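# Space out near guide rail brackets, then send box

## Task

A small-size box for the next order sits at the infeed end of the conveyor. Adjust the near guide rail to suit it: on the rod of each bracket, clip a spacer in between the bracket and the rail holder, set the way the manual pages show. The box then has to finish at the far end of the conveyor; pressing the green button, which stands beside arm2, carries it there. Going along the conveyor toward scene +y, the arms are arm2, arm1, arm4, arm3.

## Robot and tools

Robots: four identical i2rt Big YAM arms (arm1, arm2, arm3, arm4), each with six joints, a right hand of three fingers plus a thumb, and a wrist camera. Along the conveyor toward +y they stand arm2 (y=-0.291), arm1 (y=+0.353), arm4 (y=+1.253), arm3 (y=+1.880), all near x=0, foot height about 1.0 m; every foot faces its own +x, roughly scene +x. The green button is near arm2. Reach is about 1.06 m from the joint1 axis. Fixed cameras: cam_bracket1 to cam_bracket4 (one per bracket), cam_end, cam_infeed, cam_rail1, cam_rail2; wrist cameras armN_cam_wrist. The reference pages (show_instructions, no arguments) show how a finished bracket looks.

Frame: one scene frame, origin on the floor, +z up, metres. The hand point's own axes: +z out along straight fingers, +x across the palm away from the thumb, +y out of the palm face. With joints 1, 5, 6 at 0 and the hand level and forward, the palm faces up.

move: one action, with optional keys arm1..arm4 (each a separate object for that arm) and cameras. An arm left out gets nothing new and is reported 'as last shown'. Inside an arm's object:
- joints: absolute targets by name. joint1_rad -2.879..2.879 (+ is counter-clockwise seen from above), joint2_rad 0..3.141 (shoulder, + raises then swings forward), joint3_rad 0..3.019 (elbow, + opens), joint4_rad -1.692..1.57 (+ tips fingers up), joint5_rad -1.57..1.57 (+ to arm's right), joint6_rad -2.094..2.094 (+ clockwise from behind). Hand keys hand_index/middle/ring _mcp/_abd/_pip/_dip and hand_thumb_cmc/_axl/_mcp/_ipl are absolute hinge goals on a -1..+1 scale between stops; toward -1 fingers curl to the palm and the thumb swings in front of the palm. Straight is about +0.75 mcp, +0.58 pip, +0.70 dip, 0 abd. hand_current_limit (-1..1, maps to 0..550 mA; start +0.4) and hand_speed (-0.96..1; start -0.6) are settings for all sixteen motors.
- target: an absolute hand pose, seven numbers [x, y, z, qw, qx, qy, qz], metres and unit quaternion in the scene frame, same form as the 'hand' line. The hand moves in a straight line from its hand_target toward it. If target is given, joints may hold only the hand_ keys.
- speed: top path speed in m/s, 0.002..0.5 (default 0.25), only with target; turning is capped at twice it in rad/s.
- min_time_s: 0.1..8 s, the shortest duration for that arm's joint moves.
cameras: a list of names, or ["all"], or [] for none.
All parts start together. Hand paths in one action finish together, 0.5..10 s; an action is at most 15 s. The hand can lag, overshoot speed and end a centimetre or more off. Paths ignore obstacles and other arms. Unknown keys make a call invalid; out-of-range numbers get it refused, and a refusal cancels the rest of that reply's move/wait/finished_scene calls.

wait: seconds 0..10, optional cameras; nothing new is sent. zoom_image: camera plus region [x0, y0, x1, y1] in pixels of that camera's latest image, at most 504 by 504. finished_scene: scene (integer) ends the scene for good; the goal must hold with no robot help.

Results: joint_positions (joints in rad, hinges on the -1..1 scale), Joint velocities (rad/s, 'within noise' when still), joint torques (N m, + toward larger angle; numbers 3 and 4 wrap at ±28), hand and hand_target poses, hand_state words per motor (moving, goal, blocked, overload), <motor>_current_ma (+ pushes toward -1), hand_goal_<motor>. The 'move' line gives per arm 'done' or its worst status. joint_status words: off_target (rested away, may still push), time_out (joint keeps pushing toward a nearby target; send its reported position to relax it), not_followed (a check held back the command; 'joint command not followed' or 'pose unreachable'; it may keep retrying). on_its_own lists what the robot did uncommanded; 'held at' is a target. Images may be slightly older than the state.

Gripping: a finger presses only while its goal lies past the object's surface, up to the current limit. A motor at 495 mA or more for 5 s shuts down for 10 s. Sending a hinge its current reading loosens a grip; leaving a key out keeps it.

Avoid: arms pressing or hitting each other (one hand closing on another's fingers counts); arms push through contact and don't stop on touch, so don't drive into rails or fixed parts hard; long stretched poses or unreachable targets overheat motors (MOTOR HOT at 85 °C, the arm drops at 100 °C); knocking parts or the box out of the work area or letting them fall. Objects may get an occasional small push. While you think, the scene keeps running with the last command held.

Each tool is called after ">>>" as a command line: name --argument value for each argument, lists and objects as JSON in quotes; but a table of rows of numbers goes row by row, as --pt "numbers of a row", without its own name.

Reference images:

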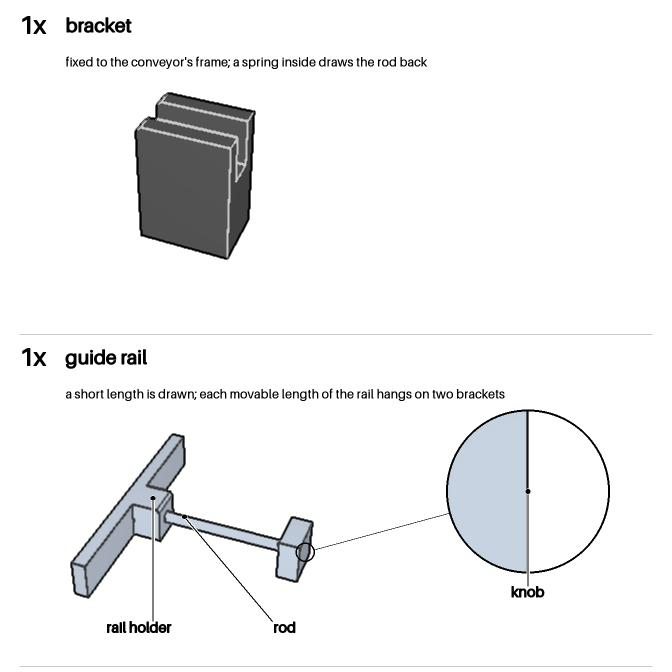

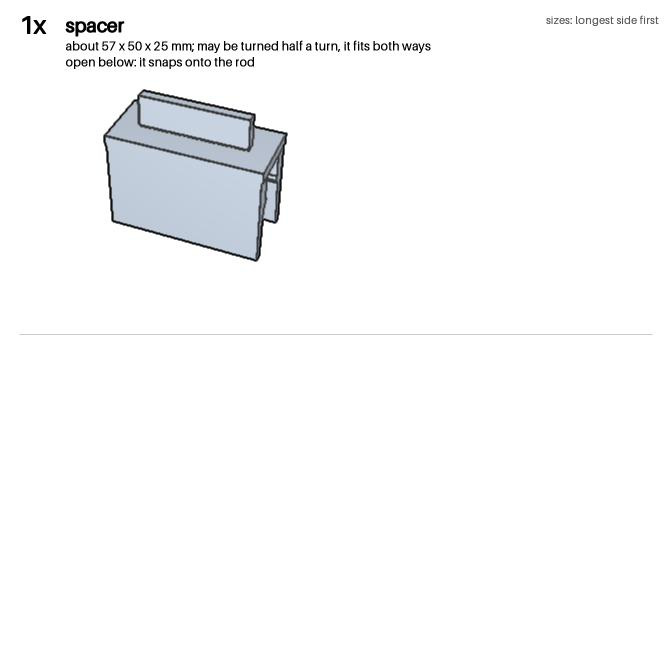

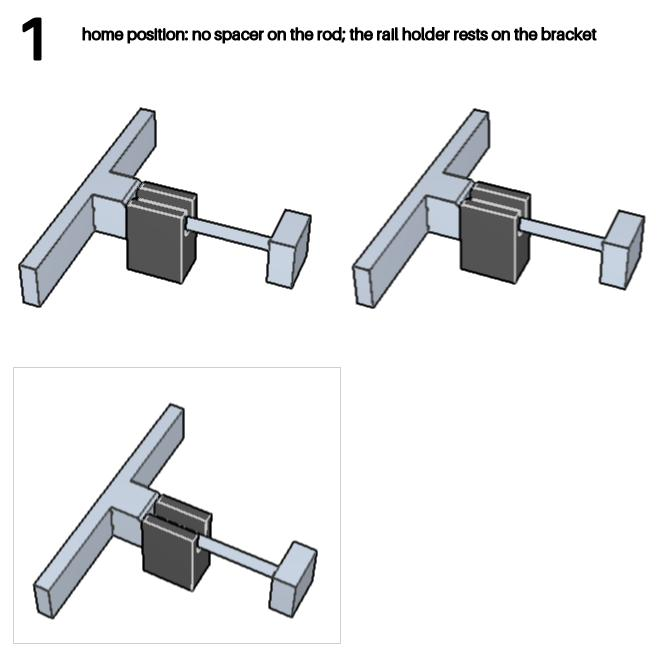

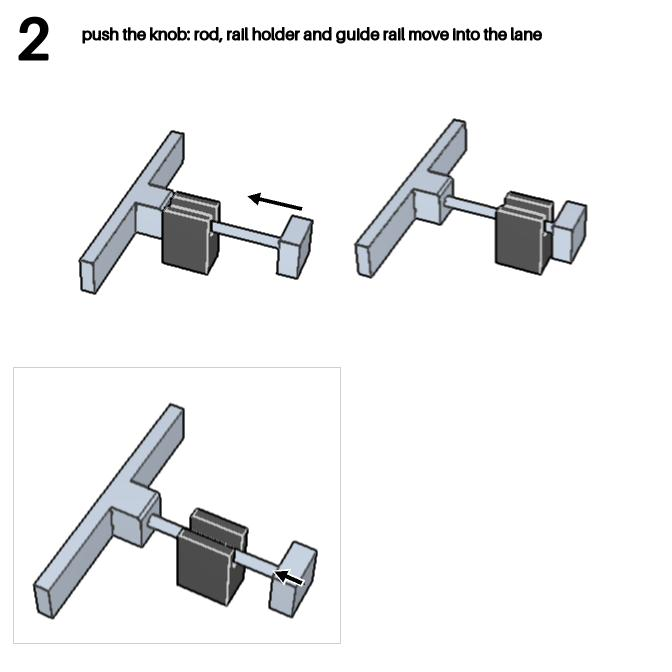

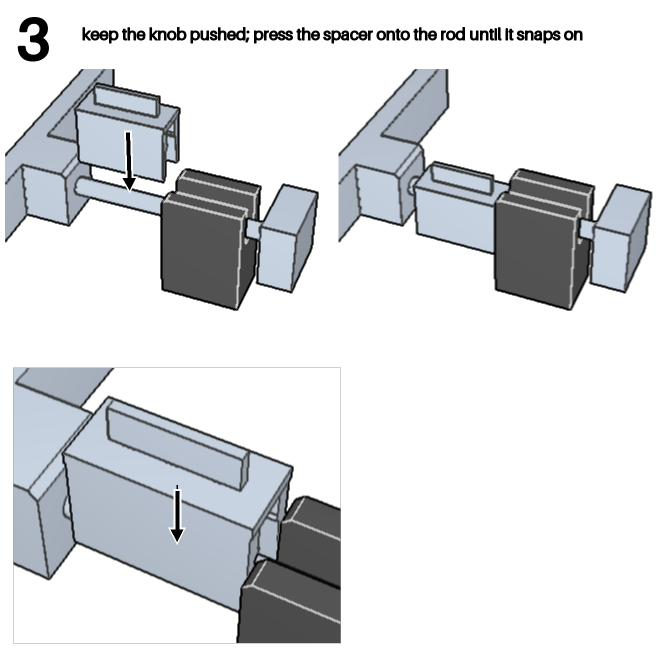

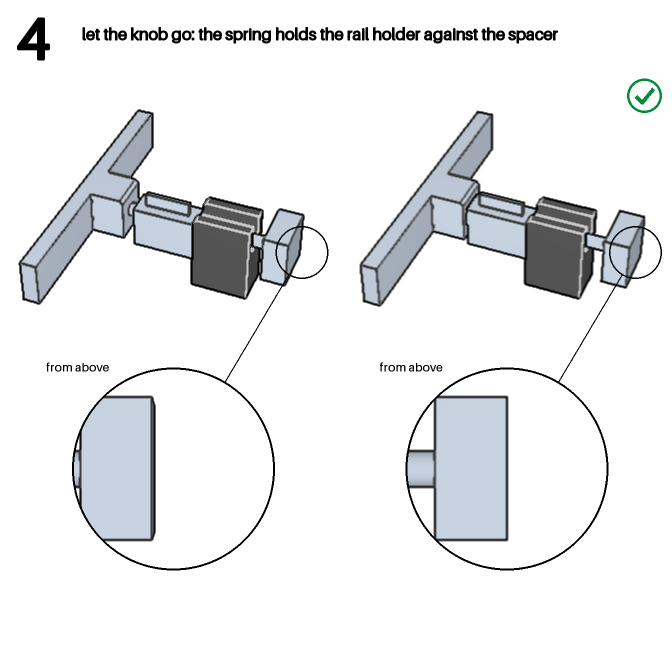

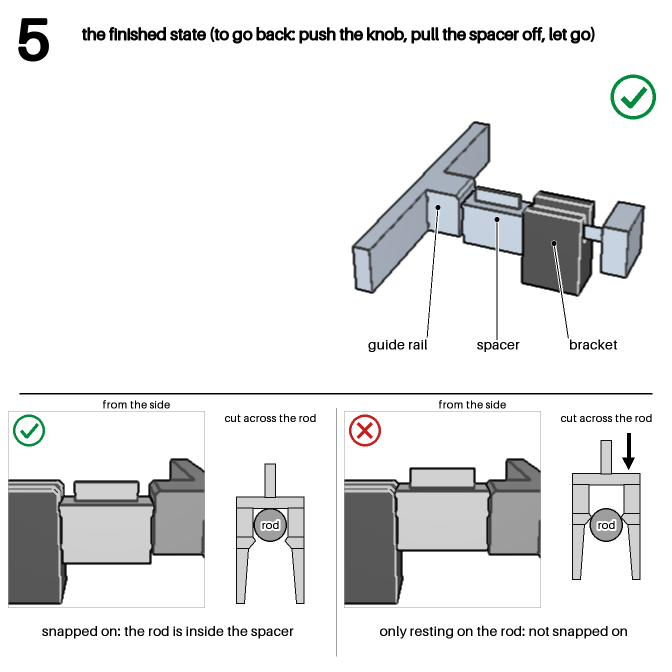

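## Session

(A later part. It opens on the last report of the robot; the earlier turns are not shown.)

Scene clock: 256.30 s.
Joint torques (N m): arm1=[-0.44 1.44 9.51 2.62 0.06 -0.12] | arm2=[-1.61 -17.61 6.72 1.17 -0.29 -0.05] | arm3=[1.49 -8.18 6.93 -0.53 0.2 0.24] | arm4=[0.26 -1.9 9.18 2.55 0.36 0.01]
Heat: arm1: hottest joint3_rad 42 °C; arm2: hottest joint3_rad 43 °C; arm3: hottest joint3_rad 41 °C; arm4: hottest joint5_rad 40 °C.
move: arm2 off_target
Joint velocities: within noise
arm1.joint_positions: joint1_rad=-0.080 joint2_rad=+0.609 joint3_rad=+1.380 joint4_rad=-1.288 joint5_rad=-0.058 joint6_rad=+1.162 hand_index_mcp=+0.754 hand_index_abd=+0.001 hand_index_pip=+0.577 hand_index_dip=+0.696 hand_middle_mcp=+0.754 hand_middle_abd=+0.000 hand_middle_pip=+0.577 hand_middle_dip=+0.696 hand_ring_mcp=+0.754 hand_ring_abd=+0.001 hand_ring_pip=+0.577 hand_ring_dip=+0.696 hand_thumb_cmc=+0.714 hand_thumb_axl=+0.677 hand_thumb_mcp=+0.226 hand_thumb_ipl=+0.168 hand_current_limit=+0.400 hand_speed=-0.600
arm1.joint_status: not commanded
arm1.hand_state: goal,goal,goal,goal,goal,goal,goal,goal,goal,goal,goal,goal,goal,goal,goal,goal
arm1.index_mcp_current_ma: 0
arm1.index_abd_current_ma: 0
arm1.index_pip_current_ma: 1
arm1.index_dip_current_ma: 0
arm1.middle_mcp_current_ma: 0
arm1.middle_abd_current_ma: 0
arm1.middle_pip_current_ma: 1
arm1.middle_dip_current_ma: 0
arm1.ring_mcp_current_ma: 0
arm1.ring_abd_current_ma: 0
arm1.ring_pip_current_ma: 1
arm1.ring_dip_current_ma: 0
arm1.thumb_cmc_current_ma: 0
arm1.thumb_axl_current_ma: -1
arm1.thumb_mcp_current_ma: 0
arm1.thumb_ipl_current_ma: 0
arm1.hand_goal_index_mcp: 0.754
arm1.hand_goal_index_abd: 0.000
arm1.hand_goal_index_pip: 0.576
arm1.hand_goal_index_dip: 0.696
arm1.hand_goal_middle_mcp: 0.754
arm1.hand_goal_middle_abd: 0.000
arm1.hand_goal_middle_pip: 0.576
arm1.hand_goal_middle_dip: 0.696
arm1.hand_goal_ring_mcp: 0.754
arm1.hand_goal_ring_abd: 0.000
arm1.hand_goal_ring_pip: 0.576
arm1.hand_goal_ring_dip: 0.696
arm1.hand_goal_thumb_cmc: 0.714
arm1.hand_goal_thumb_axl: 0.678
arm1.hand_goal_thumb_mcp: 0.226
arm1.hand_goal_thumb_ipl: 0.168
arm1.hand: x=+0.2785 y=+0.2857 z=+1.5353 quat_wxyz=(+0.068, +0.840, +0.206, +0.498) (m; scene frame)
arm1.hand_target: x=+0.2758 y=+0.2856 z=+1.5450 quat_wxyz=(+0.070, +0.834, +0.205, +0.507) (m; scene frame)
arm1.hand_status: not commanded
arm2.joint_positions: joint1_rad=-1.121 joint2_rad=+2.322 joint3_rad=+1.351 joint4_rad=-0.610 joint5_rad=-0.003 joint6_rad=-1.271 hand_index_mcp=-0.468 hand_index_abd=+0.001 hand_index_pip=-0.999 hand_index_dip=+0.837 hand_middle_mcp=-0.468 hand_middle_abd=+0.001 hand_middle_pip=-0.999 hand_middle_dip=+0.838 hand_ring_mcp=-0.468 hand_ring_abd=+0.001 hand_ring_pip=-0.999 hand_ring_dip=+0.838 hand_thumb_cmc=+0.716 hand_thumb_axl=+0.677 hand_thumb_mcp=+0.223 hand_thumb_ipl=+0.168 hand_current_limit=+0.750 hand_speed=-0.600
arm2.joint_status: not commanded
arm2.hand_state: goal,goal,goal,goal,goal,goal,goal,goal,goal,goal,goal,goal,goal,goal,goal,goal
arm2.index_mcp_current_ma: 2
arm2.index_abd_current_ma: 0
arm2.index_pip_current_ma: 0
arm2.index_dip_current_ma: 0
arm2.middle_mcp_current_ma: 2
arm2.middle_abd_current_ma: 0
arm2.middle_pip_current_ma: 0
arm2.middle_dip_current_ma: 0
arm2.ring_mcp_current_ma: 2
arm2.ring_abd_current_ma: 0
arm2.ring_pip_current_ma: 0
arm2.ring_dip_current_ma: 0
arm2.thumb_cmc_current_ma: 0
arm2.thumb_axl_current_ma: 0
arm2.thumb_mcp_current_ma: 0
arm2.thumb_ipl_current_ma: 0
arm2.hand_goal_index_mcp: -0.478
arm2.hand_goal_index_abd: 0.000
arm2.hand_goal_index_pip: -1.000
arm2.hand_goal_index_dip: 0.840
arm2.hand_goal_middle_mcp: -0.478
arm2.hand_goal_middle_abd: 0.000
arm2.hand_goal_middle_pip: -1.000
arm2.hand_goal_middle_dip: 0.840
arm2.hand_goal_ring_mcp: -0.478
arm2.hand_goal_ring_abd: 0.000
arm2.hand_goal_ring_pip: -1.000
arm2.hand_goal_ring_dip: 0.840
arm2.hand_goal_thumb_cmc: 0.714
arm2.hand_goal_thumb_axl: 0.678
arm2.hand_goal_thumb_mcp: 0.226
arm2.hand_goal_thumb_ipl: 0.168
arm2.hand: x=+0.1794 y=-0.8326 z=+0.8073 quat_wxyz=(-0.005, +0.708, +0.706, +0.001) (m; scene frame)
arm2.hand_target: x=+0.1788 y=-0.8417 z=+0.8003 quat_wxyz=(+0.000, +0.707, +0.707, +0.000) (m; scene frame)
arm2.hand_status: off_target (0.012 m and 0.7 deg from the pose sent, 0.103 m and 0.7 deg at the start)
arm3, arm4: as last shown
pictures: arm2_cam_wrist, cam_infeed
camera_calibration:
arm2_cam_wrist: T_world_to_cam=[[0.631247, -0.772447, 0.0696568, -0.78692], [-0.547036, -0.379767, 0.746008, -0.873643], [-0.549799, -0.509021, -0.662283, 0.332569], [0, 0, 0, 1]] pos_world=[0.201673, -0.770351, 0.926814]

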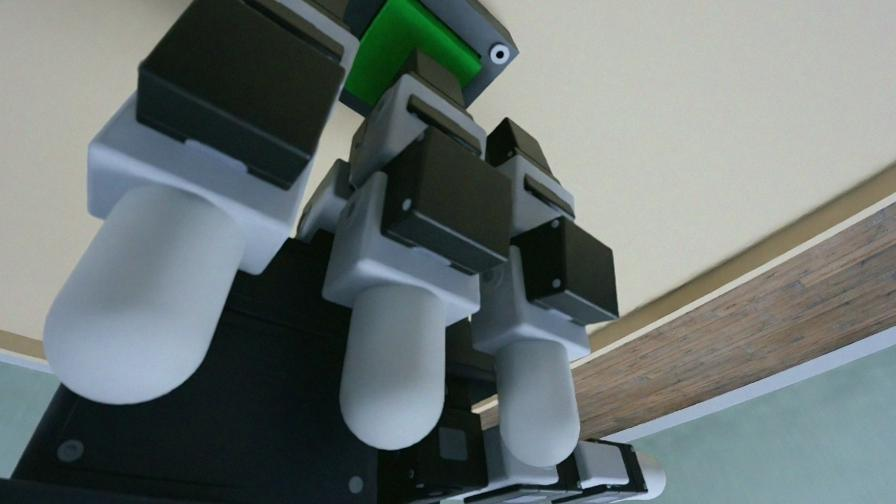

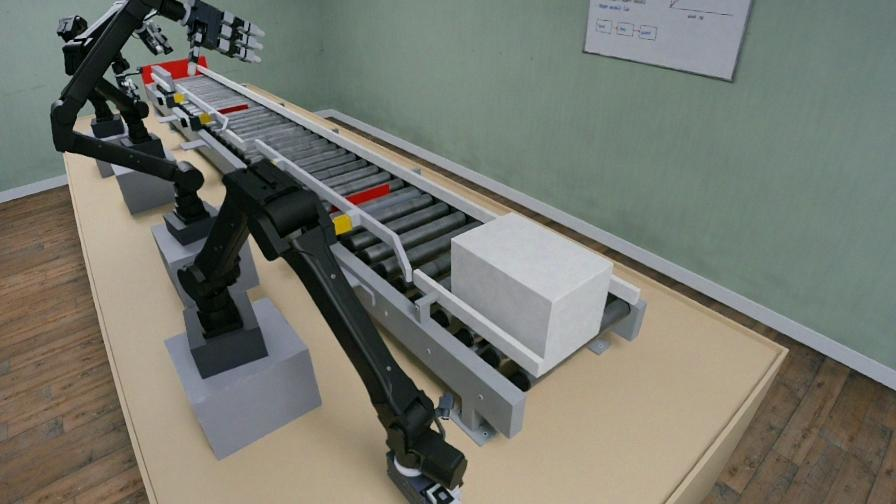

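>>> move --arm2 '{"target":[0.178,-0.849,0.770,0,0.7071,0.7071,0],"speed":0.08}' --cameras '["cam_infeed","arm2_cam_wrist","cam_rail1"]'

>>> zoom_image --camera "arm2_cam_wrist" --region '[280, 0, 600, 200]'

Scene clock: 257.50 s.
Joint torques (N m): arm1=[-0.38 1.44 9.5 2.63 0.07 -0.12] | arm2=[-1.49 -16.91 6.42 1.03 -0.21 -0.05] | arm3=[1.44 -8.35 6.83 -0.38 0.22 0.14] | arm4=[0.21 -1.9 9.21 2.52 0.36 0.02]
Heat: arm1: hottest joint3_rad 42 °C; arm2: hottest joint3_rad 43 °C; arm3: hottest joint3_rad 41 °C; arm4: hottest joint5_rad 40 °C.
move: arm2 off_target
Joint velocities: within noise
arm1, arm3, arm4: as last shown
arm2.joint_positions: joint1_rad=-1.126 joint2_rad=+2.383 joint3_rad=+1.396 joint4_rad=-0.579 joint5_rad=-0.006 joint6_rad=-1.278 hand_index_mcp=-0.468 hand_index_abd=+0.001 hand_index_pip=-0.999 hand_index_dip=+0.837 hand_middle_mcp=-0.481 hand_middle_abd=+0.001 hand_middle_pip=-0.999 hand_middle_dip=+0.838 hand_ring_mcp=-0.468 hand_ring_abd=+0.001 hand_ring_pip=-0.999 hand_ring_dip=+0.838 hand_thumb_cmc=+0.716 hand_thumb_axl=+0.677 hand_thumb_mcp=+0.223 hand_thumb_ipl=+0.168 hand_current_limit=+0.750 hand_speed=-0.600
arm2.joint_status: not commanded
arm2.hand_state: goal,goal,goal,goal,goal,goal,goal,goal,goal,goal,goal,goal,goal,goal,goal,goal
arm2.index_mcp_current_ma: 2
arm2.index_abd_current_ma: 0
arm2.index_pip_current_ma: 0
arm2.index_dip_current_ma: 0
arm2.middle_mcp_current_ma: 0
arm2.middle_abd_current_ma: 0
arm2.middle_pip_current_ma: 0
arm2.middle_dip_current_ma: 0
arm2.ring_mcp_current_ma: 2
arm2.ring_abd_current_ma: 0
arm2.ring_pip_current_ma: 0
arm2.ring_dip_current_ma: 0
arm2.thumb_cmc_current_ma: 0
arm2.thumb_axl_current_ma: 0
arm2.thumb_mcp_current_ma: 0
arm2.thumb_ipl_current_ma: 0
arm2.hand_goal_index_mcp: -0.478
arm2.hand_goal_index_abd: 0.000
arm2.hand_goal_index_pip: -1.000
arm2.hand_goal_index_dip: 0.840
arm2.hand_goal_middle_mcp: -0.478
arm2.hand_goal_middle_abd: 0.000
arm2.hand_goal_middle_pip: -1.000
arm2.hand_goal_middle_dip: 0.840
arm2.hand_goal_ring_mcp: -0.478
arm2.hand_goal_ring_abd: 0.000
arm2.hand_goal_ring_pip: -1.000
arm2.hand_goal_ring_dip: 0.840
arm2.hand_goal_thumb_cmc: 0.714
arm2.hand_goal_thumb_axl: 0.678
arm2.hand_goal_thumb_mcp: 0.226
arm2.hand_goal_thumb_ipl: 0.168
arm2.hand: x=+0.1803 y=-0.8444 z=+0.7850 quat_wxyz=(+0.001, +0.707, +0.707, -0.001) (m; scene frame)
arm2.hand_target: x=+0.1778 y=-0.8485 z=+0.7705 quat_wxyz=(+0.000, +0.707, +0.707, +0.000) (m; scene frame)
arm2.hand_status: off_target (0.016 m and 0.2 deg from the pose sent, 0.041 m and 0.7 deg at the start)
pictures: arm2_cam_wrist, cam_infeed, cam_rail1
camera_calibration:
arm2_cam_wrist: T_world_to_cam=[[0.63229, -0.770256, 0.0831563, -0.804072], [-0.550946, -0.37159, 0.747248, -0.854357], [-0.544672, -0.518292, -0.659322, 0.30125], [0, 0, 0, 1]] pos_world=[0.201784, -0.780677, 0.903901]

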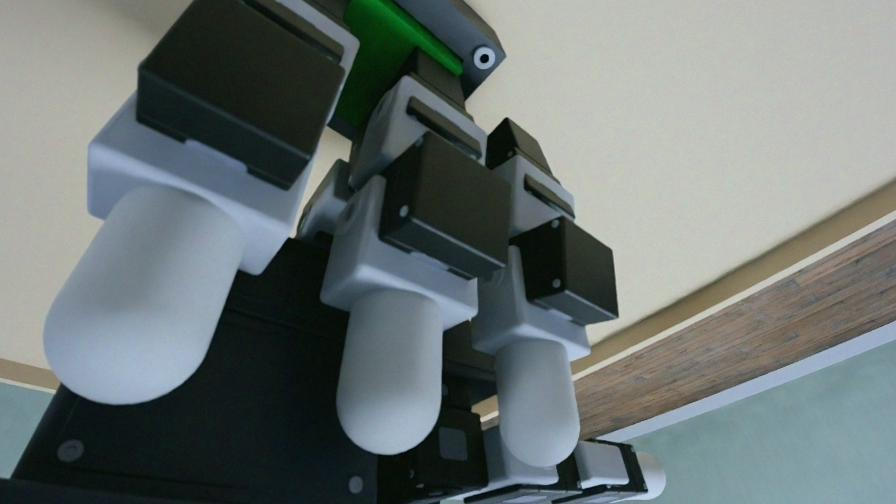

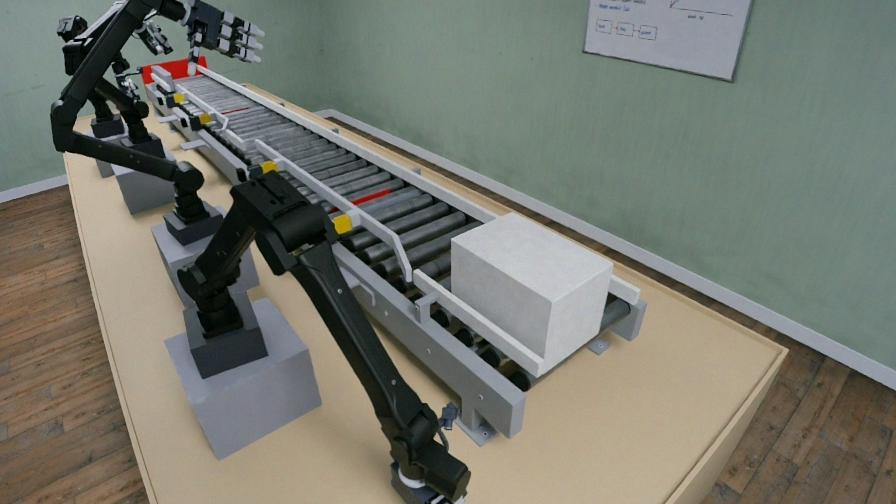

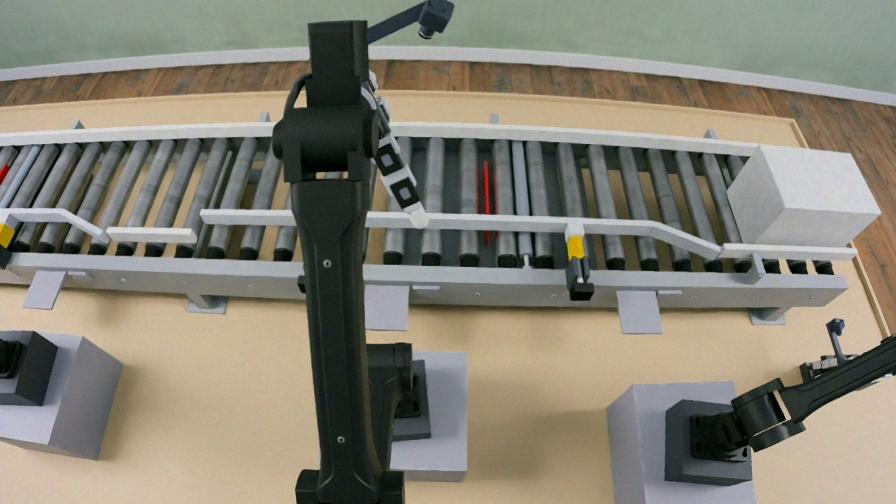

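Scaled by 1.575 from the camera's 896x504 image, which has a finer 1280x720 frame.

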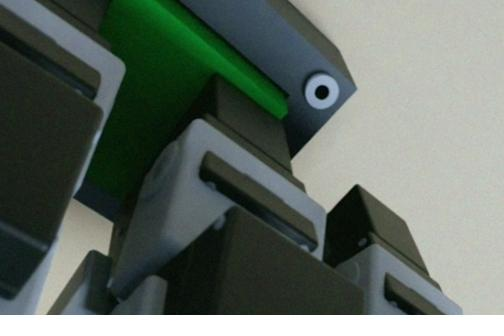

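>>> wait --seconds 1.5 --cameras '["cam_infeed","cam_rail1"]'

Scene clock: 259.10 s.
Joint torques (N m): arm1=[-0.32 1.49 9.48 2.62 0.06 -0.12] | arm2=[-1.61 -16.62 6.71 1.06 -0.21 -0.07] | arm3=[1.96 -8.06 6.76 -0.54 0.17 0.16] | arm4=[0.32 -1.67 9.24 2.56 0.37 0.01]
Heat: arm1: hottest joint3_rad 42 °C; arm2: hottest joint3_rad 43 °C; arm3: hottest joint3_rad 41 °C; arm4: hottest joint5_rad 40 °C.
Joint velocities: within noise
arm1.joint_positions: joint1_rad=-0.080 joint2_rad=+0.609 joint3_rad=+1.380 joint4_rad=-1.288 joint5_rad=-0.058 joint6_rad=+1.162 hand_index_mcp=+0.754 hand_index_abd=+0.001 hand_index_pip=+0.577 hand_index_dip=+0.696 hand_middle_mcp=+0.754 hand_middle_abd=+0.000 hand_middle_pip=+0.577 hand_middle_dip=+0.696 hand_ring_mcp=+0.754 hand_ring_abd=+0.001 hand_ring_pip=+0.577 hand_ring_dip=+0.696 hand_thumb_cmc=+0.714 hand_thumb_axl=+0.677 hand_thumb_mcp=+0.226 hand_thumb_ipl=+0.168 hand_current_limit=+0.400 hand_speed=-0.600
arm1.joint_status: not commanded
arm1.hand_state: goal,goal,goal,goal,goal,goal,goal,goal,goal,goal,goal,goal,goal,goal,goal,goal
arm1.index_mcp_current_ma: 0
arm1.index_abd_current_ma: 0
arm1.index_pip_current_ma: 1
arm1.index_dip_current_ma: 0
arm1.middle_mcp_current_ma: 0
arm1.middle_abd_current_ma: 0
arm1.middle_pip_current_ma: 1
arm1.middle_dip_current_ma: 0
arm1.ring_mcp_current_ma: 0
arm1.ring_abd_current_ma: 0
arm1.ring_pip_current_ma: 1
arm1.ring_dip_current_ma: 0
arm1.thumb_cmc_current_ma: 0
arm1.thumb_axl_current_ma: -1
arm1.thumb_mcp_current_ma: 0
arm1.thumb_ipl_current_ma: 0
arm1.hand_goal_index_mcp: 0.754
arm1.hand_goal_index_abd: 0.000
arm1.hand_goal_index_pip: 0.576
arm1.hand_goal_index_dip: 0.696
arm1.hand_goal_middle_mcp: 0.754
arm1.hand_goal_middle_abd: 0.000
arm1.hand_goal_middle_pip: 0.576
arm1.hand_goal_middle_dip: 0.696
arm1.hand_goal_ring_mcp: 0.754
arm1.hand_goal_ring_abd: 0.000
arm1.hand_goal_ring_pip: 0.576
arm1.hand_goal_ring_dip: 0.696
arm1.hand_goal_thumb_cmc: 0.714
arm1.hand_goal_thumb_axl: 0.678
arm1.hand_goal_thumb_mcp: 0.226
arm1.hand_goal_thumb_ipl: 0.168
arm1.hand: x=+0.2785 y=+0.2857 z=+1.5353 quat_wxyz=(+0.068, +0.840, +0.206, +0.498) (m; scene frame)
arm1.hand_target: x=+0.2758 y=+0.2856 z=+1.5450 quat_wxyz=(+0.070, +0.834, +0.205, +0.507) (m; scene frame)
arm1.hand_status: not commanded
arm2.joint_positions: joint1_rad=-1.126 joint2_rad=+2.383 joint3_rad=+1.396 joint4_rad=-0.579 joint5_rad=-0.006 joint6_rad=-1.278 hand_index_mcp=-0.468 hand_index_abd=+0.001 hand_index_pip=-0.999 hand_index_dip=+0.837 hand_middle_mcp=-0.481 hand_middle_abd=+0.001 hand_middle_pip=-0.999 hand_middle_dip=+0.838 hand_ring_mcp=-0.468 hand_ring_abd=+0.001 hand_ring_pip=-0.999 hand_ring_dip=+0.838 hand_thumb_cmc=+0.716 hand_thumb_axl=+0.677 hand_thumb_mcp=+0.223 hand_thumb_ipl=+0.168 hand_current_limit=+0.750 hand_speed=-0.600
arm2.joint_status: not commanded
arm2.hand_state: goal,goal,goal,goal,goal,goal,goal,goal,goal,goal,goal,goal,goal,goal,goal,goal
arm2.index_mcp_current_ma: 2
arm2.index_abd_current_ma: 0
arm2.index_pip_current_ma: 0
arm2.index_dip_current_ma: 0
arm2.middle_mcp_current_ma: 0
arm2.middle_abd_current_ma: 0
arm2.middle_pip_current_ma: 0
arm2.middle_dip_current_ma: 0
arm2.ring_mcp_current_ma: 2
arm2.ring_abd_current_ma: 0
arm2.ring_pip_current_ma: 0
arm2.ring_dip_current_ma: 0
arm2.thumb_cmc_current_ma: 0
arm2.thumb_axl_current_ma: 0
arm2.thumb_mcp_current_ma: 0
arm2.thumb_ipl_current_ma: 0
arm2.hand_goal_index_mcp: -0.478
arm2.hand_goal_index_abd: 0.000
arm2.hand_goal_index_pip: -1.000
arm2.hand_goal_index_dip: 0.840
arm2.hand_goal_middle_mcp: -0.478
arm2.hand_goal_middle_abd: 0.000
arm2.hand_goal_middle_pip: -1.000
arm2.hand_goal_middle_dip: 0.840
arm2.hand_goal_ring_mcp: -0.478
arm2.hand_goal_ring_abd: 0.000
arm2.hand_goal_ring_pip: -1.000
arm2.hand_goal_ring_dip: 0.840
arm2.hand_goal_thumb_cmc: 0.714
arm2.hand_goal_thumb_axl: 0.678
arm2.hand_goal_thumb_mcp: 0.226
arm2.hand_goal_thumb_ipl: 0.168
arm2.hand: x=+0.1803 y=-0.8444 z=+0.7850 quat_wxyz=(+0.001, +0.707, +0.707, -0.001) (m; scene frame)
arm2.hand_target: x=+0.1778 y=-0.8485 z=+0.7705 quat_wxyz=(+0.000, +0.707, +0.707, +0.000) (m; scene frame)
arm2.hand_status: off_target (0.016 m and 0.2 deg from the pose sent, 0.041 m and 0.7 deg at the start)
arm3.joint_positions: joint1_rad=+1.146 joint2_rad=+1.288 joint3_rad=+0.695 joint4_rad=-0.983 joint5_rad=-0.004 joint6_rad=+1.006 hand_index_mcp=-0.466 hand_index_abd=-0.003 hand_index_pip=-1.000 hand_index_dip=+0.837 hand_middle_mcp=-0.461 hand_middle_abd=+0.003 hand_middle_pip=-0.999 hand_middle_dip=+0.837 hand_ring_mcp=-0.467 hand_ring_abd=+0.001 hand_ring_pip=-0.998 hand_ring_dip=+0.842 hand_thumb_cmc=+0.713 hand_thumb_axl=+0.677 hand_thumb_mcp=+0.220 hand_thumb_ipl=+0.165 hand_current_limit=+0.750 hand_speed=-0.500
arm3.joint_status: not commanded
arm3.hand_state: goal,goal,goal,goal,goal,goal,goal,goal,goal,goal,goal,goal,goal,goal,goal,goal
arm3.index_mcp_current_ma: 28
arm3.index_abd_current_ma: -5
arm3.index_pip_current_ma: 0
arm3.index_dip_current_ma: -4
arm3.middle_mcp_current_ma: 44
arm3.middle_abd_current_ma: 5
arm3.middle_pip_current_ma: 1
arm3.middle_dip_current_ma: -5
arm3.ring_mcp_current_ma: 27
arm3.ring_abd_current_ma: 1
arm3.ring_pip_current_ma: 3
arm3.ring_dip_current_ma: 3
arm3.thumb_cmc_current_ma: -1
arm3.thumb_axl_current_ma: -1
arm3.thumb_mcp_current_ma: -15
arm3.thumb_ipl_current_ma: -7
arm3.hand_goal_index_mcp: -0.478
arm3.hand_goal_index_abd: 0.000
arm3.hand_goal_index_pip: -1.000
arm3.hand_goal_index_dip: 0.840
arm3.hand_goal_middle_mcp: -0.478
arm3.hand_goal_middle_abd: 0.000
arm3.hand_goal_middle_pip: -1.000
arm3.hand_goal_middle_dip: 0.840
arm3.hand_goal_ring_mcp: -0.478
arm3.hand_goal_ring_abd: 0.000
arm3.hand_goal_ring_pip: -1.000
arm3.hand_goal_ring_dip: 0.840
arm3.hand_goal_thumb_cmc: 0.714
arm3.hand_goal_thumb_axl: 0.678
arm3.hand_goal_thumb_mcp: 0.226
arm3.hand_goal_thumb_ipl: 0.168
arm3.hand: x=+0.1832 y=+2.1082 z=+1.0583 quat_wxyz=(+0.000, +0.706, +0.708, +0.002) (m; scene frame)
arm3.hand_target: x=+0.1801 y=+2.1099 z=+1.0599 quat_wxyz=(+0.000, +0.707, +0.707, +0.000) (m; scene frame)
arm3.hand_status: not commanded
arm4.joint_positions: joint1_rad=+0.740 joint2_rad=+0.754 joint3_rad=+1.095 joint4_rad=-1.319 joint5_rad=+0.002 joint6_rad=+0.811 hand_index_mcp=-0.473 hand_index_abd=+0.003 hand_index_pip=-0.998 hand_index_dip=+0.838 hand_middle_mcp=-0.994 hand_middle_abd=+0.002 hand_middle_pip=-0.077 hand_middle_dip=+0.699 hand_ring_mcp=-0.463 hand_ring_abd=+0.001 hand_ring_pip=-0.999 hand_ring_dip=+0.842 hand_thumb_cmc=+0.715 hand_thumb_axl=+0.680 hand_thumb_mcp=+0.221 hand_thumb_ipl=+0.165 hand_current_limit=+0.900 hand_speed=-0.500
arm4.joint_status: not commanded
arm4.hand_state: goal,goal,goal,goal,goal,goal,goal,goal,goal,goal,goal,goal,goal,goal,goal,goal
arm4.index_mcp_current_ma: 10
arm4.index_abd_current_ma: 4
arm4.index_pip_current_ma: 2
arm4.index_dip_current_ma: -4
arm4.middle_mcp_current_ma: 12
arm4.middle_abd_current_ma: 3
arm4.middle_pip_current_ma: 4
arm4.middle_dip_current_ma: 4
arm4.ring_mcp_current_ma: 37
arm4.ring_abd_current_ma: 1
arm4.ring_pip_current_ma: 2
arm4.ring_dip_current_ma: 4
arm4.thumb_cmc_current_ma: 1
arm4.thumb_axl_current_ma: 4
arm4.thumb_mcp_current_ma: -13
arm4.thumb_ipl_current_ma: -6
arm4.hand_goal_index_mcp: -0.478
arm4.hand_goal_index_abd: 0.000
arm4.hand_goal_index_pip: -1.000
arm4.hand_goal_index_dip: 0.840
arm4.hand_goal_middle_mcp: -1.000
arm4.hand_goal_middle_abd: 0.000
arm4.hand_goal_middle_pip: -0.080
arm4.hand_goal_middle_dip: 0.696
arm4.hand_goal_ring_mcp: -0.478
arm4.hand_goal_ring_abd: 0.000
arm4.hand_goal_ring_pip: -1.000
arm4.hand_goal_ring_dip: 0.840
arm4.hand_goal_thumb_cmc: 0.714
arm4.hand_goal_thumb_axl: 0.678
arm4.hand_goal_thumb_mcp: 0.226
arm4.hand_goal_thumb_ipl: 0.168
arm4.hand: x=+0.3152 y=+1.4427 z=+1.3970 quat_wxyz=(-0.011, +0.673, +0.683, +0.284) (m; scene frame)
arm4.hand_target: x=+0.3152 y=+1.4460 z=+1.4039 quat_wxyz=(-0.014, +0.671, +0.679, +0.298) (m; scene frame)
arm4.hand_status: not commanded
wait: 1.50 s; at rest by 0.17 s
pictures: cam_infeed, cam_rail1

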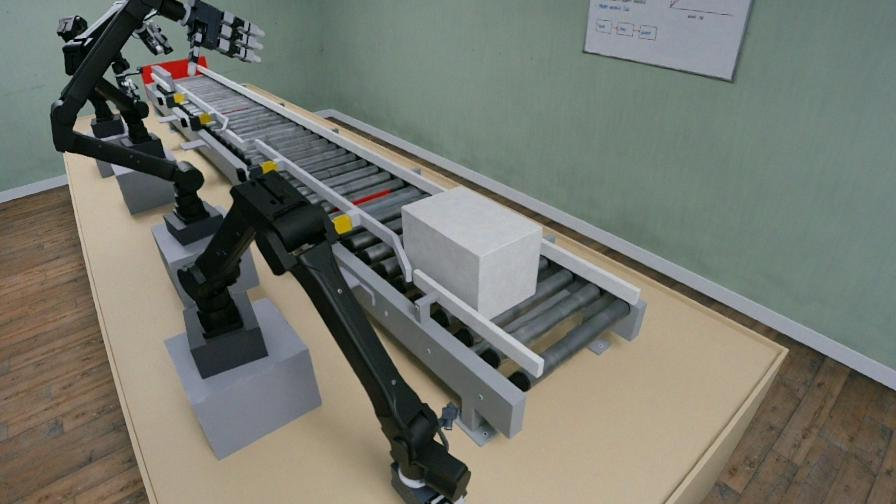

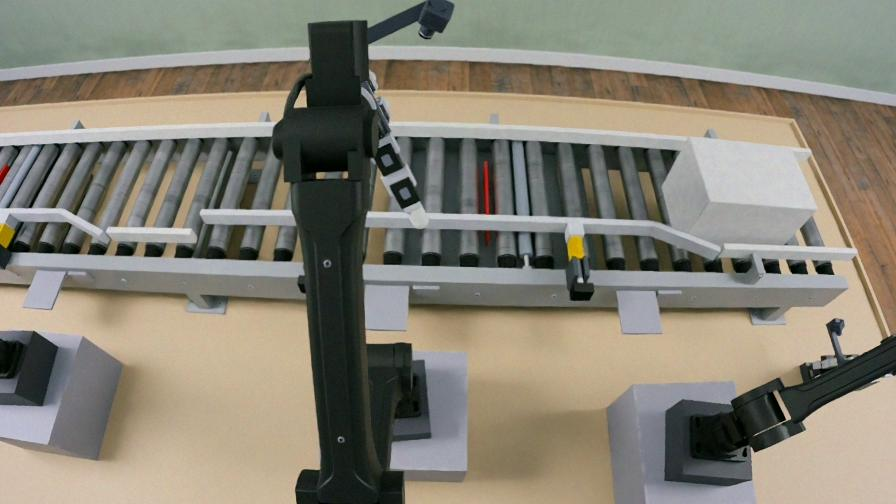

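>>> move --arm2 '{"target":[0.180,-0.840,0.95,0,0.7071,0.7071,0],"speed":0.12}' --cameras '["cam_infeed"]'

>>> wait --seconds 3 --cameras '["cam_infeed","cam_rail1"]'

Scene clock: 261.33 s.
Joint torques (N m): arm1=[-0.44 1.44 9.48 2.62 0.06 -0.12] | arm2=[-1.44 -18.61 6.75 0.54 -0.26 -0.04] | arm3=[1.03 -8.41 6.82 -0.55 0.19 0.24] | arm4=[0.26 -1.67 9.21 2.54 0.38 0.02]
Heat: arm1: hottest joint3_rad 42 °C; arm2: hottest joint3_rad 43 °C; arm3: hottest joint3_rad 41 °C; arm4: hottest joint5_rad 40 °C.
move: arm2 done
Joint velocities: within noise
arm1, arm3, arm4: as last shown
arm2.joint_positions: joint1_rad=-1.126 joint2_rad=+2.056 joint3_rad=+1.354 joint4_rad=-0.860 joint5_rad=-0.006 joint6_rad=-1.278 hand_index_mcp=-0.468 hand_index_abd=+0.001 hand_index_pip=-0.999 hand_index_dip=+0.837 hand_middle_mcp=-0.473 hand_middle_abd=+0.001 hand_middle_pip=-0.999 hand_middle_dip=+0.838 hand_ring_mcp=-0.468 hand_ring_abd=+0.001 hand_ring_pip=-0.999 hand_ring_dip=+0.838 hand_thumb_cmc=+0.716 hand_thumb_axl=+0.677 hand_thumb_mcp=+0.223 hand_thumb_ipl=+0.168 hand_current_limit=+0.750 hand_speed=-0.600
arm2.joint_status: not commanded
arm2.hand_state: goal,goal,goal,goal,goal,goal,goal,goal,goal,goal,goal,goal,goal,goal,goal,goal
arm2.index_mcp_current_ma: 2
arm2.index_abd_current_ma: 0
arm2.index_pip_current_ma: 0
arm2.index_dip_current_ma: 0
arm2.middle_mcp_current_ma: 0
arm2.middle_abd_current_ma: 0
arm2.middle_pip_current_ma: 0
arm2.middle_dip_current_ma: 0
arm2.ring_mcp_current_ma: 2
arm2.ring_abd_current_ma: 0
arm2.ring_pip_current_ma: 0
arm2.ring_dip_current_ma: 0
arm2.thumb_cmc_current_ma: 0
arm2.thumb_axl_current_ma: 0
arm2.thumb_mcp_current_ma: 0
arm2.thumb_ipl_current_ma: 0
arm2.hand_goal_index_mcp: -0.478
arm2.hand_goal_index_abd: 0.000
arm2.hand_goal_index_pip: -1.000
arm2.hand_goal_index_dip: 0.840
arm2.hand_goal_middle_mcp: -0.478
arm2.hand_goal_middle_abd: 0.000
arm2.hand_goal_middle_pip: -1.000
arm2.hand_goal_middle_dip: 0.840
arm2.hand_goal_ring_mcp: -0.478
arm2.hand_goal_ring_abd: 0.000
arm2.hand_goal_ring_pip: -1.000
arm2.hand_goal_ring_dip: 0.840
arm2.hand_goal_thumb_cmc: 0.714
arm2.hand_goal_thumb_axl: 0.678
arm2.hand_goal_thumb_mcp: 0.226
arm2.hand_goal_thumb_ipl: 0.168
arm2.hand: x=+0.1806 y=-0.8419 z=+0.9498 quat_wxyz=(+0.003, +0.707, +0.707, -0.002) (m; scene frame)
arm2.hand_target: x=+0.1800 y=-0.8400 z=+0.9500 quat_wxyz=(+0.000, +0.707, +0.707, +0.000) (m; scene frame)
arm2.hand_status: done (0.002 m and 0.4 deg from the pose sent, 0.165 m and 0.2 deg at the start)
pictures: cam_infeed

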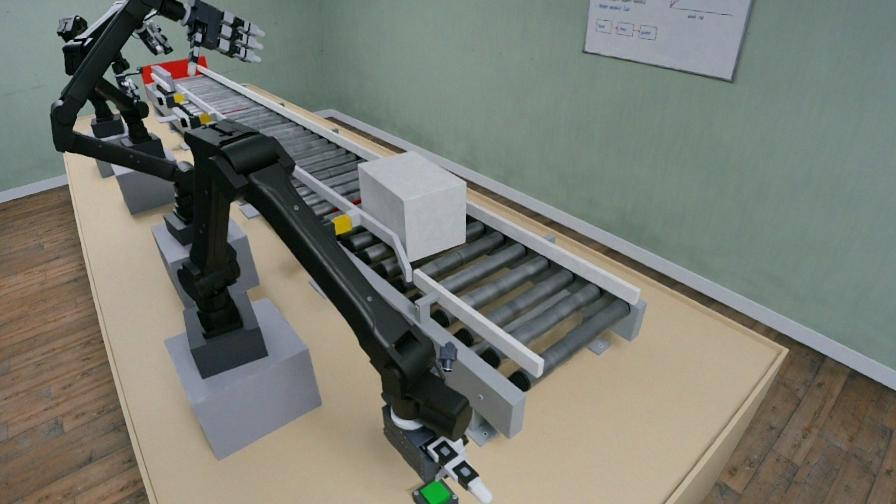

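Scene clock: 264.33 s.
Joint torques (N m): arm1=[-0.44 1.49 9.51 2.62 0.06 -0.12] | arm2=[-1.26 -18.37 6.74 0.21 -0.22 -0.01] | arm3=[1.26 -8 7.05 -0.51 0.18 0.2] | arm4=[0.21 -1.61 9.21 2.52 0.37 0.01]
Heat: arm1: hottest joint3_rad 42 °C; arm2: hottest joint3_rad 43 °C; arm3: hottest joint3_rad 41 °C; arm4: hottest joint5_rad 40 °C.
Joint velocities: within noise
arm1.joint_positions: joint1_rad=-0.080 joint2_rad=+0.609 joint3_rad=+1.380 joint4_rad=-1.288 joint5_rad=-0.058 joint6_rad=+1.162 hand_index_mcp=+0.754 hand_index_abd=+0.001 hand_index_pip=+0.577 hand_index_dip=+0.696 hand_middle_mcp=+0.754 hand_middle_abd=+0.000 hand_middle_pip=+0.577 hand_middle_dip=+0.696 hand_ring_mcp=+0.754 hand_ring_abd=+0.001 hand_ring_pip=+0.577 hand_ring_dip=+0.696 hand_thumb_cmc=+0.714 hand_thumb_axl=+0.677 hand_thumb_mcp=+0.226 hand_thumb_ipl=+0.168 hand_current_limit=+0.400 hand_speed=-0.600
arm1.joint_status: not commanded
arm1.hand_state: goal,goal,goal,goal,goal,goal,goal,goal,goal,goal,goal,goal,goal,goal,goal,goal
arm1.index_mcp_current_ma: 0
arm1.index_abd_current_ma: 0
arm1.index_pip_current_ma: 1
arm1.index_dip_current_ma: 0
arm1.middle_mcp_current_ma: 0
arm1.middle_abd_current_ma: 0
arm1.middle_pip_current_ma: 1
arm1.middle_dip_current_ma: 0
arm1.ring_mcp_current_ma: 0
arm1.ring_abd_current_ma: 0
arm1.ring_pip_current_ma: 1
arm1.ring_dip_current_ma: 0
arm1.thumb_cmc_current_ma: 0
arm1.thumb_axl_current_ma: -1
arm1.thumb_mcp_current_ma: 0
arm1.thumb_ipl_current_ma: 0
arm1.hand_goal_index_mcp: 0.754
arm1.hand_goal_index_abd: 0.000
arm1.hand_goal_index_pip: 0.576
arm1.hand_goal_index_dip: 0.696
arm1.hand_goal_middle_mcp: 0.754
arm1.hand_goal_middle_abd: 0.000
arm1.hand_goal_middle_pip: 0.576
arm1.hand_goal_middle_dip: 0.696
arm1.hand_goal_ring_mcp: 0.754
arm1.hand_goal_ring_abd: 0.000
arm1.hand_goal_ring_pip: 0.576
arm1.hand_goal_ring_dip: 0.696
arm1.hand_goal_thumb_cmc: 0.714
arm1.hand_goal_thumb_axl: 0.678
arm1.hand_goal_thumb_mcp: 0.226
arm1.hand_goal_thumb_ipl: 0.168
arm1.hand: x=+0.2785 y=+0.2857 z=+1.5353 quat_wxyz=(+0.068, +0.840, +0.206, +0.498) (m; scene frame)
arm1.hand_target: x=+0.2758 y=+0.2856 z=+1.5450 quat_wxyz=(+0.070, +0.834, +0.205, +0.507) (m; scene frame)
arm1.hand_status: not commanded
arm2.joint_positions: joint1_rad=-1.126 joint2_rad=+2.056 joint3_rad=+1.354 joint4_rad=-0.860 joint5_rad=-0.006 joint6_rad=-1.278 hand_index_mcp=-0.468 hand_index_abd=+0.001 hand_index_pip=-0.999 hand_index_dip=+0.837 hand_middle_mcp=-0.473 hand_middle_abd=+0.001 hand_middle_pip=-0.999 hand_middle_dip=+0.838 hand_ring_mcp=-0.468 hand_ring_abd=+0.001 hand_ring_pip=-0.999 hand_ring_dip=+0.838 hand_thumb_cmc=+0.716 hand_thumb_axl=+0.677 hand_thumb_mcp=+0.223 hand_thumb_ipl=+0.168 hand_current_limit=+0.750 hand_speed=-0.600
arm2.joint_status: not commanded
arm2.hand_state: goal,goal,goal,goal,goal,goal,goal,goal,goal,goal,goal,goal,goal,goal,goal,goal
arm2.index_mcp_current_ma: 2
arm2.index_abd_current_ma: 0
arm2.index_pip_current_ma: 0
arm2.index_dip_current_ma: 0
arm2.middle_mcp_current_ma: 0
arm2.middle_abd_current_ma: 0
arm2.middle_pip_current_ma: 0
arm2.middle_dip_current_ma: 0
arm2.ring_mcp_current_ma: 2
arm2.ring_abd_current_ma: 0
arm2.ring_pip_current_ma: 0
arm2.ring_dip_current_ma: 0
arm2.thumb_cmc_current_ma: 0
arm2.thumb_axl_current_ma: 0
arm2.thumb_mcp_current_ma: 0
arm2.thumb_ipl_current_ma: 0
arm2.hand_goal_index_mcp: -0.478
arm2.hand_goal_index_abd: 0.000
arm2.hand_goal_index_pip: -1.000
arm2.hand_goal_index_dip: 0.840
arm2.hand_goal_middle_mcp: -0.478
arm2.hand_goal_middle_abd: 0.000
arm2.hand_goal_middle_pip: -1.000
arm2.hand_goal_middle_dip: 0.840
arm2.hand_goal_ring_mcp: -0.478
arm2.hand_goal_ring_abd: 0.000
arm2.hand_goal_ring_pip: -1.000
arm2.hand_goal_ring_dip: 0.840
arm2.hand_goal_thumb_cmc: 0.714
arm2.hand_goal_thumb_axl: 0.678
arm2.hand_goal_thumb_mcp: 0.226
arm2.hand_goal_thumb_ipl: 0.168
arm2.hand: x=+0.1806 y=-0.8419 z=+0.9498 quat_wxyz=(+0.003, +0.707, +0.707, -0.002) (m; scene frame)
arm2.hand_target: x=+0.1800 y=-0.8400 z=+0.9500 quat_wxyz=(+0.000, +0.707, +0.707, +0.000) (m; scene frame)
arm2.hand_status: done (0.002 m and 0.4 deg from the pose sent, 0.165 m and 0.2 deg at the start)
arm3.joint_positions: joint1_rad=+1.146 joint2_rad=+1.288 joint3_rad=+0.695 joint4_rad=-0.983 joint5_rad=-0.004 joint6_rad=+1.006 hand_index_mcp=-0.466 hand_index_abd=-0.003 hand_index_pip=-1.000 hand_index_dip=+0.837 hand_middle_mcp=-0.461 hand_middle_abd=+0.003 hand_middle_pip=-0.999 hand_middle_dip=+0.837 hand_ring_mcp=-0.467 hand_ring_abd=+0.001 hand_ring_pip=-0.998 hand_ring_dip=+0.842 hand_thumb_cmc=+0.713 hand_thumb_axl=+0.677 hand_thumb_mcp=+0.220 hand_thumb_ipl=+0.165 hand_current_limit=+0.750 hand_speed=-0.500
arm3.joint_status: not commanded
arm3.hand_state: goal,goal,goal,goal,goal,goal,goal,goal,goal,goal,goal,goal,goal,goal,goal,goal
arm3.index_mcp_current_ma: 28
arm3.index_abd_current_ma: -5
arm3.index_pip_current_ma: 0
arm3.index_dip_current_ma: -4
arm3.middle_mcp_current_ma: 44
arm3.middle_abd_current_ma: 5
arm3.middle_pip_current_ma: 1
arm3.middle_dip_current_ma: -5
arm3.ring_mcp_current_ma: 27
arm3.ring_abd_current_ma: 1
arm3.ring_pip_current_ma: 3
arm3.ring_dip_current_ma: 3
arm3.thumb_cmc_current_ma: -1
arm3.thumb_axl_current_ma: -1
arm3.thumb_mcp_current_ma: -15
arm3.thumb_ipl_current_ma: -7
arm3.hand_goal_index_mcp: -0.478
arm3.hand_goal_index_abd: 0.000
arm3.hand_goal_index_pip: -1.000
arm3.hand_goal_index_dip: 0.840
arm3.hand_goal_middle_mcp: -0.478
arm3.hand_goal_middle_abd: 0.000
arm3.hand_goal_middle_pip: -1.000
arm3.hand_goal_middle_dip: 0.840
arm3.hand_goal_ring_mcp: -0.478
arm3.hand_goal_ring_abd: 0.000
arm3.hand_goal_ring_pip: -1.000
arm3.hand_goal_ring_dip: 0.840
arm3.hand_goal_thumb_cmc: 0.714
arm3.hand_goal_thumb_axl: 0.678
arm3.hand_goal_thumb_mcp: 0.226
arm3.hand_goal_thumb_ipl: 0.168
arm3.hand: x=+0.1832 y=+2.1082 z=+1.0583 quat_wxyz=(+0.000, +0.706, +0.708, +0.002) (m; scene frame)
arm3.hand_target: x=+0.1801 y=+2.1099 z=+1.0599 quat_wxyz=(+0.000, +0.707, +0.707, +0.000) (m; scene frame)
arm3.hand_status: not commanded
arm4.joint_positions: joint1_rad=+0.740 joint2_rad=+0.754 joint3_rad=+1.095 joint4_rad=-1.319 joint5_rad=+0.002 joint6_rad=+0.811 hand_index_mcp=-0.473 hand_index_abd=+0.003 hand_index_pip=-0.998 hand_index_dip=+0.838 hand_middle_mcp=-0.994 hand_middle_abd=+0.002 hand_middle_pip=-0.077 hand_middle_dip=+0.699 hand_ring_mcp=-0.463 hand_ring_abd=+0.001 hand_ring_pip=-0.999 hand_ring_dip=+0.842 hand_thumb_cmc=+0.715 hand_thumb_axl=+0.680 hand_thumb_mcp=+0.221 hand_thumb_ipl=+0.165 hand_current_limit=+0.900 hand_speed=-0.500
arm4.joint_status: not commanded
arm4.hand_state: goal,goal,goal,goal,goal,goal,goal,goal,goal,goal,goal,goal,goal,goal,goal,goal
arm4.index_mcp_current_ma: 10
arm4.index_abd_current_ma: 4
arm4.index_pip_current_ma: 2
arm4.index_dip_current_ma: -4
arm4.middle_mcp_current_ma: 12
arm4.middle_abd_current_ma: 3
arm4.middle_pip_current_ma: 4
arm4.middle_dip_current_ma: 4
arm4.ring_mcp_current_ma: 37
arm4.ring_abd_current_ma: 1
arm4.ring_pip_current_ma: 2
arm4.ring_dip_current_ma: 4
arm4.thumb_cmc_current_ma: 1
arm4.thumb_axl_current_ma: 4
arm4.thumb_mcp_current_ma: -13
arm4.thumb_ipl_current_ma: -6
arm4.hand_goal_index_mcp: -0.478
arm4.hand_goal_index_abd: 0.000
arm4.hand_goal_index_pip: -1.000
arm4.hand_goal_index_dip: 0.840
arm4.hand_goal_middle_mcp: -1.000
arm4.hand_goal_middle_abd: 0.000
arm4.hand_goal_middle_pip: -0.080
arm4.hand_goal_middle_dip: 0.696
arm4.hand_goal_ring_mcp: -0.478
arm4.hand_goal_ring_abd: 0.000
arm4.hand_goal_ring_pip: -1.000
arm4.hand_goal_ring_dip: 0.840
arm4.hand_goal_thumb_cmc: 0.714
arm4.hand_goal_thumb_axl: 0.678
arm4.hand_goal_thumb_mcp: 0.226
arm4.hand_goal_thumb_ipl: 0.168
arm4.hand: x=+0.3152 y=+1.4427 z=+1.3970 quat_wxyz=(-0.011, +0.673, +0.683, +0.284) (m; scene frame)
arm4.hand_target: x=+0.3152 y=+1.4460 z=+1.4039 quat_wxyz=(-0.014, +0.671, +0.679, +0.298) (m; scene frame)
arm4.hand_status: not commanded
wait: 3.00 s; at rest by 0.27 s
pictures: cam_infeed, cam_rail1

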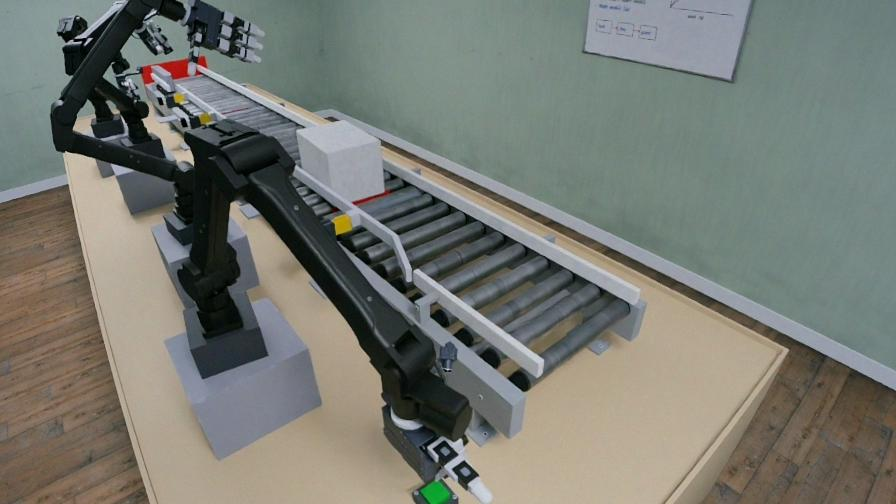

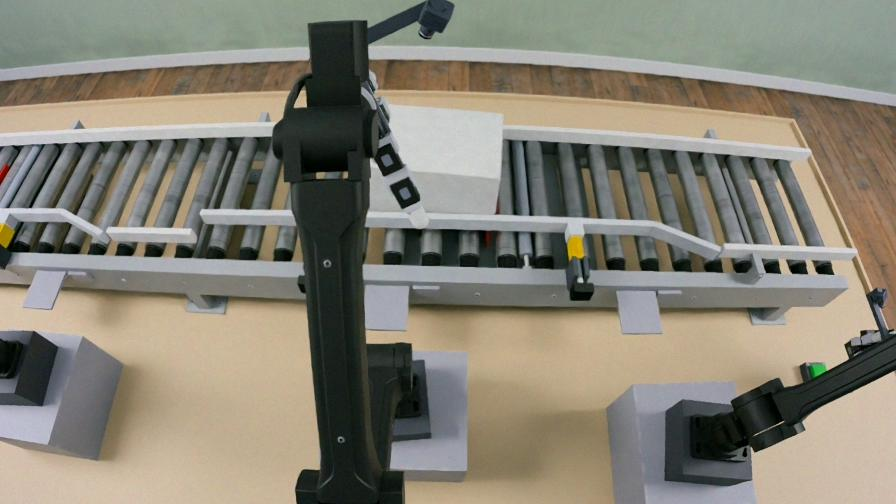

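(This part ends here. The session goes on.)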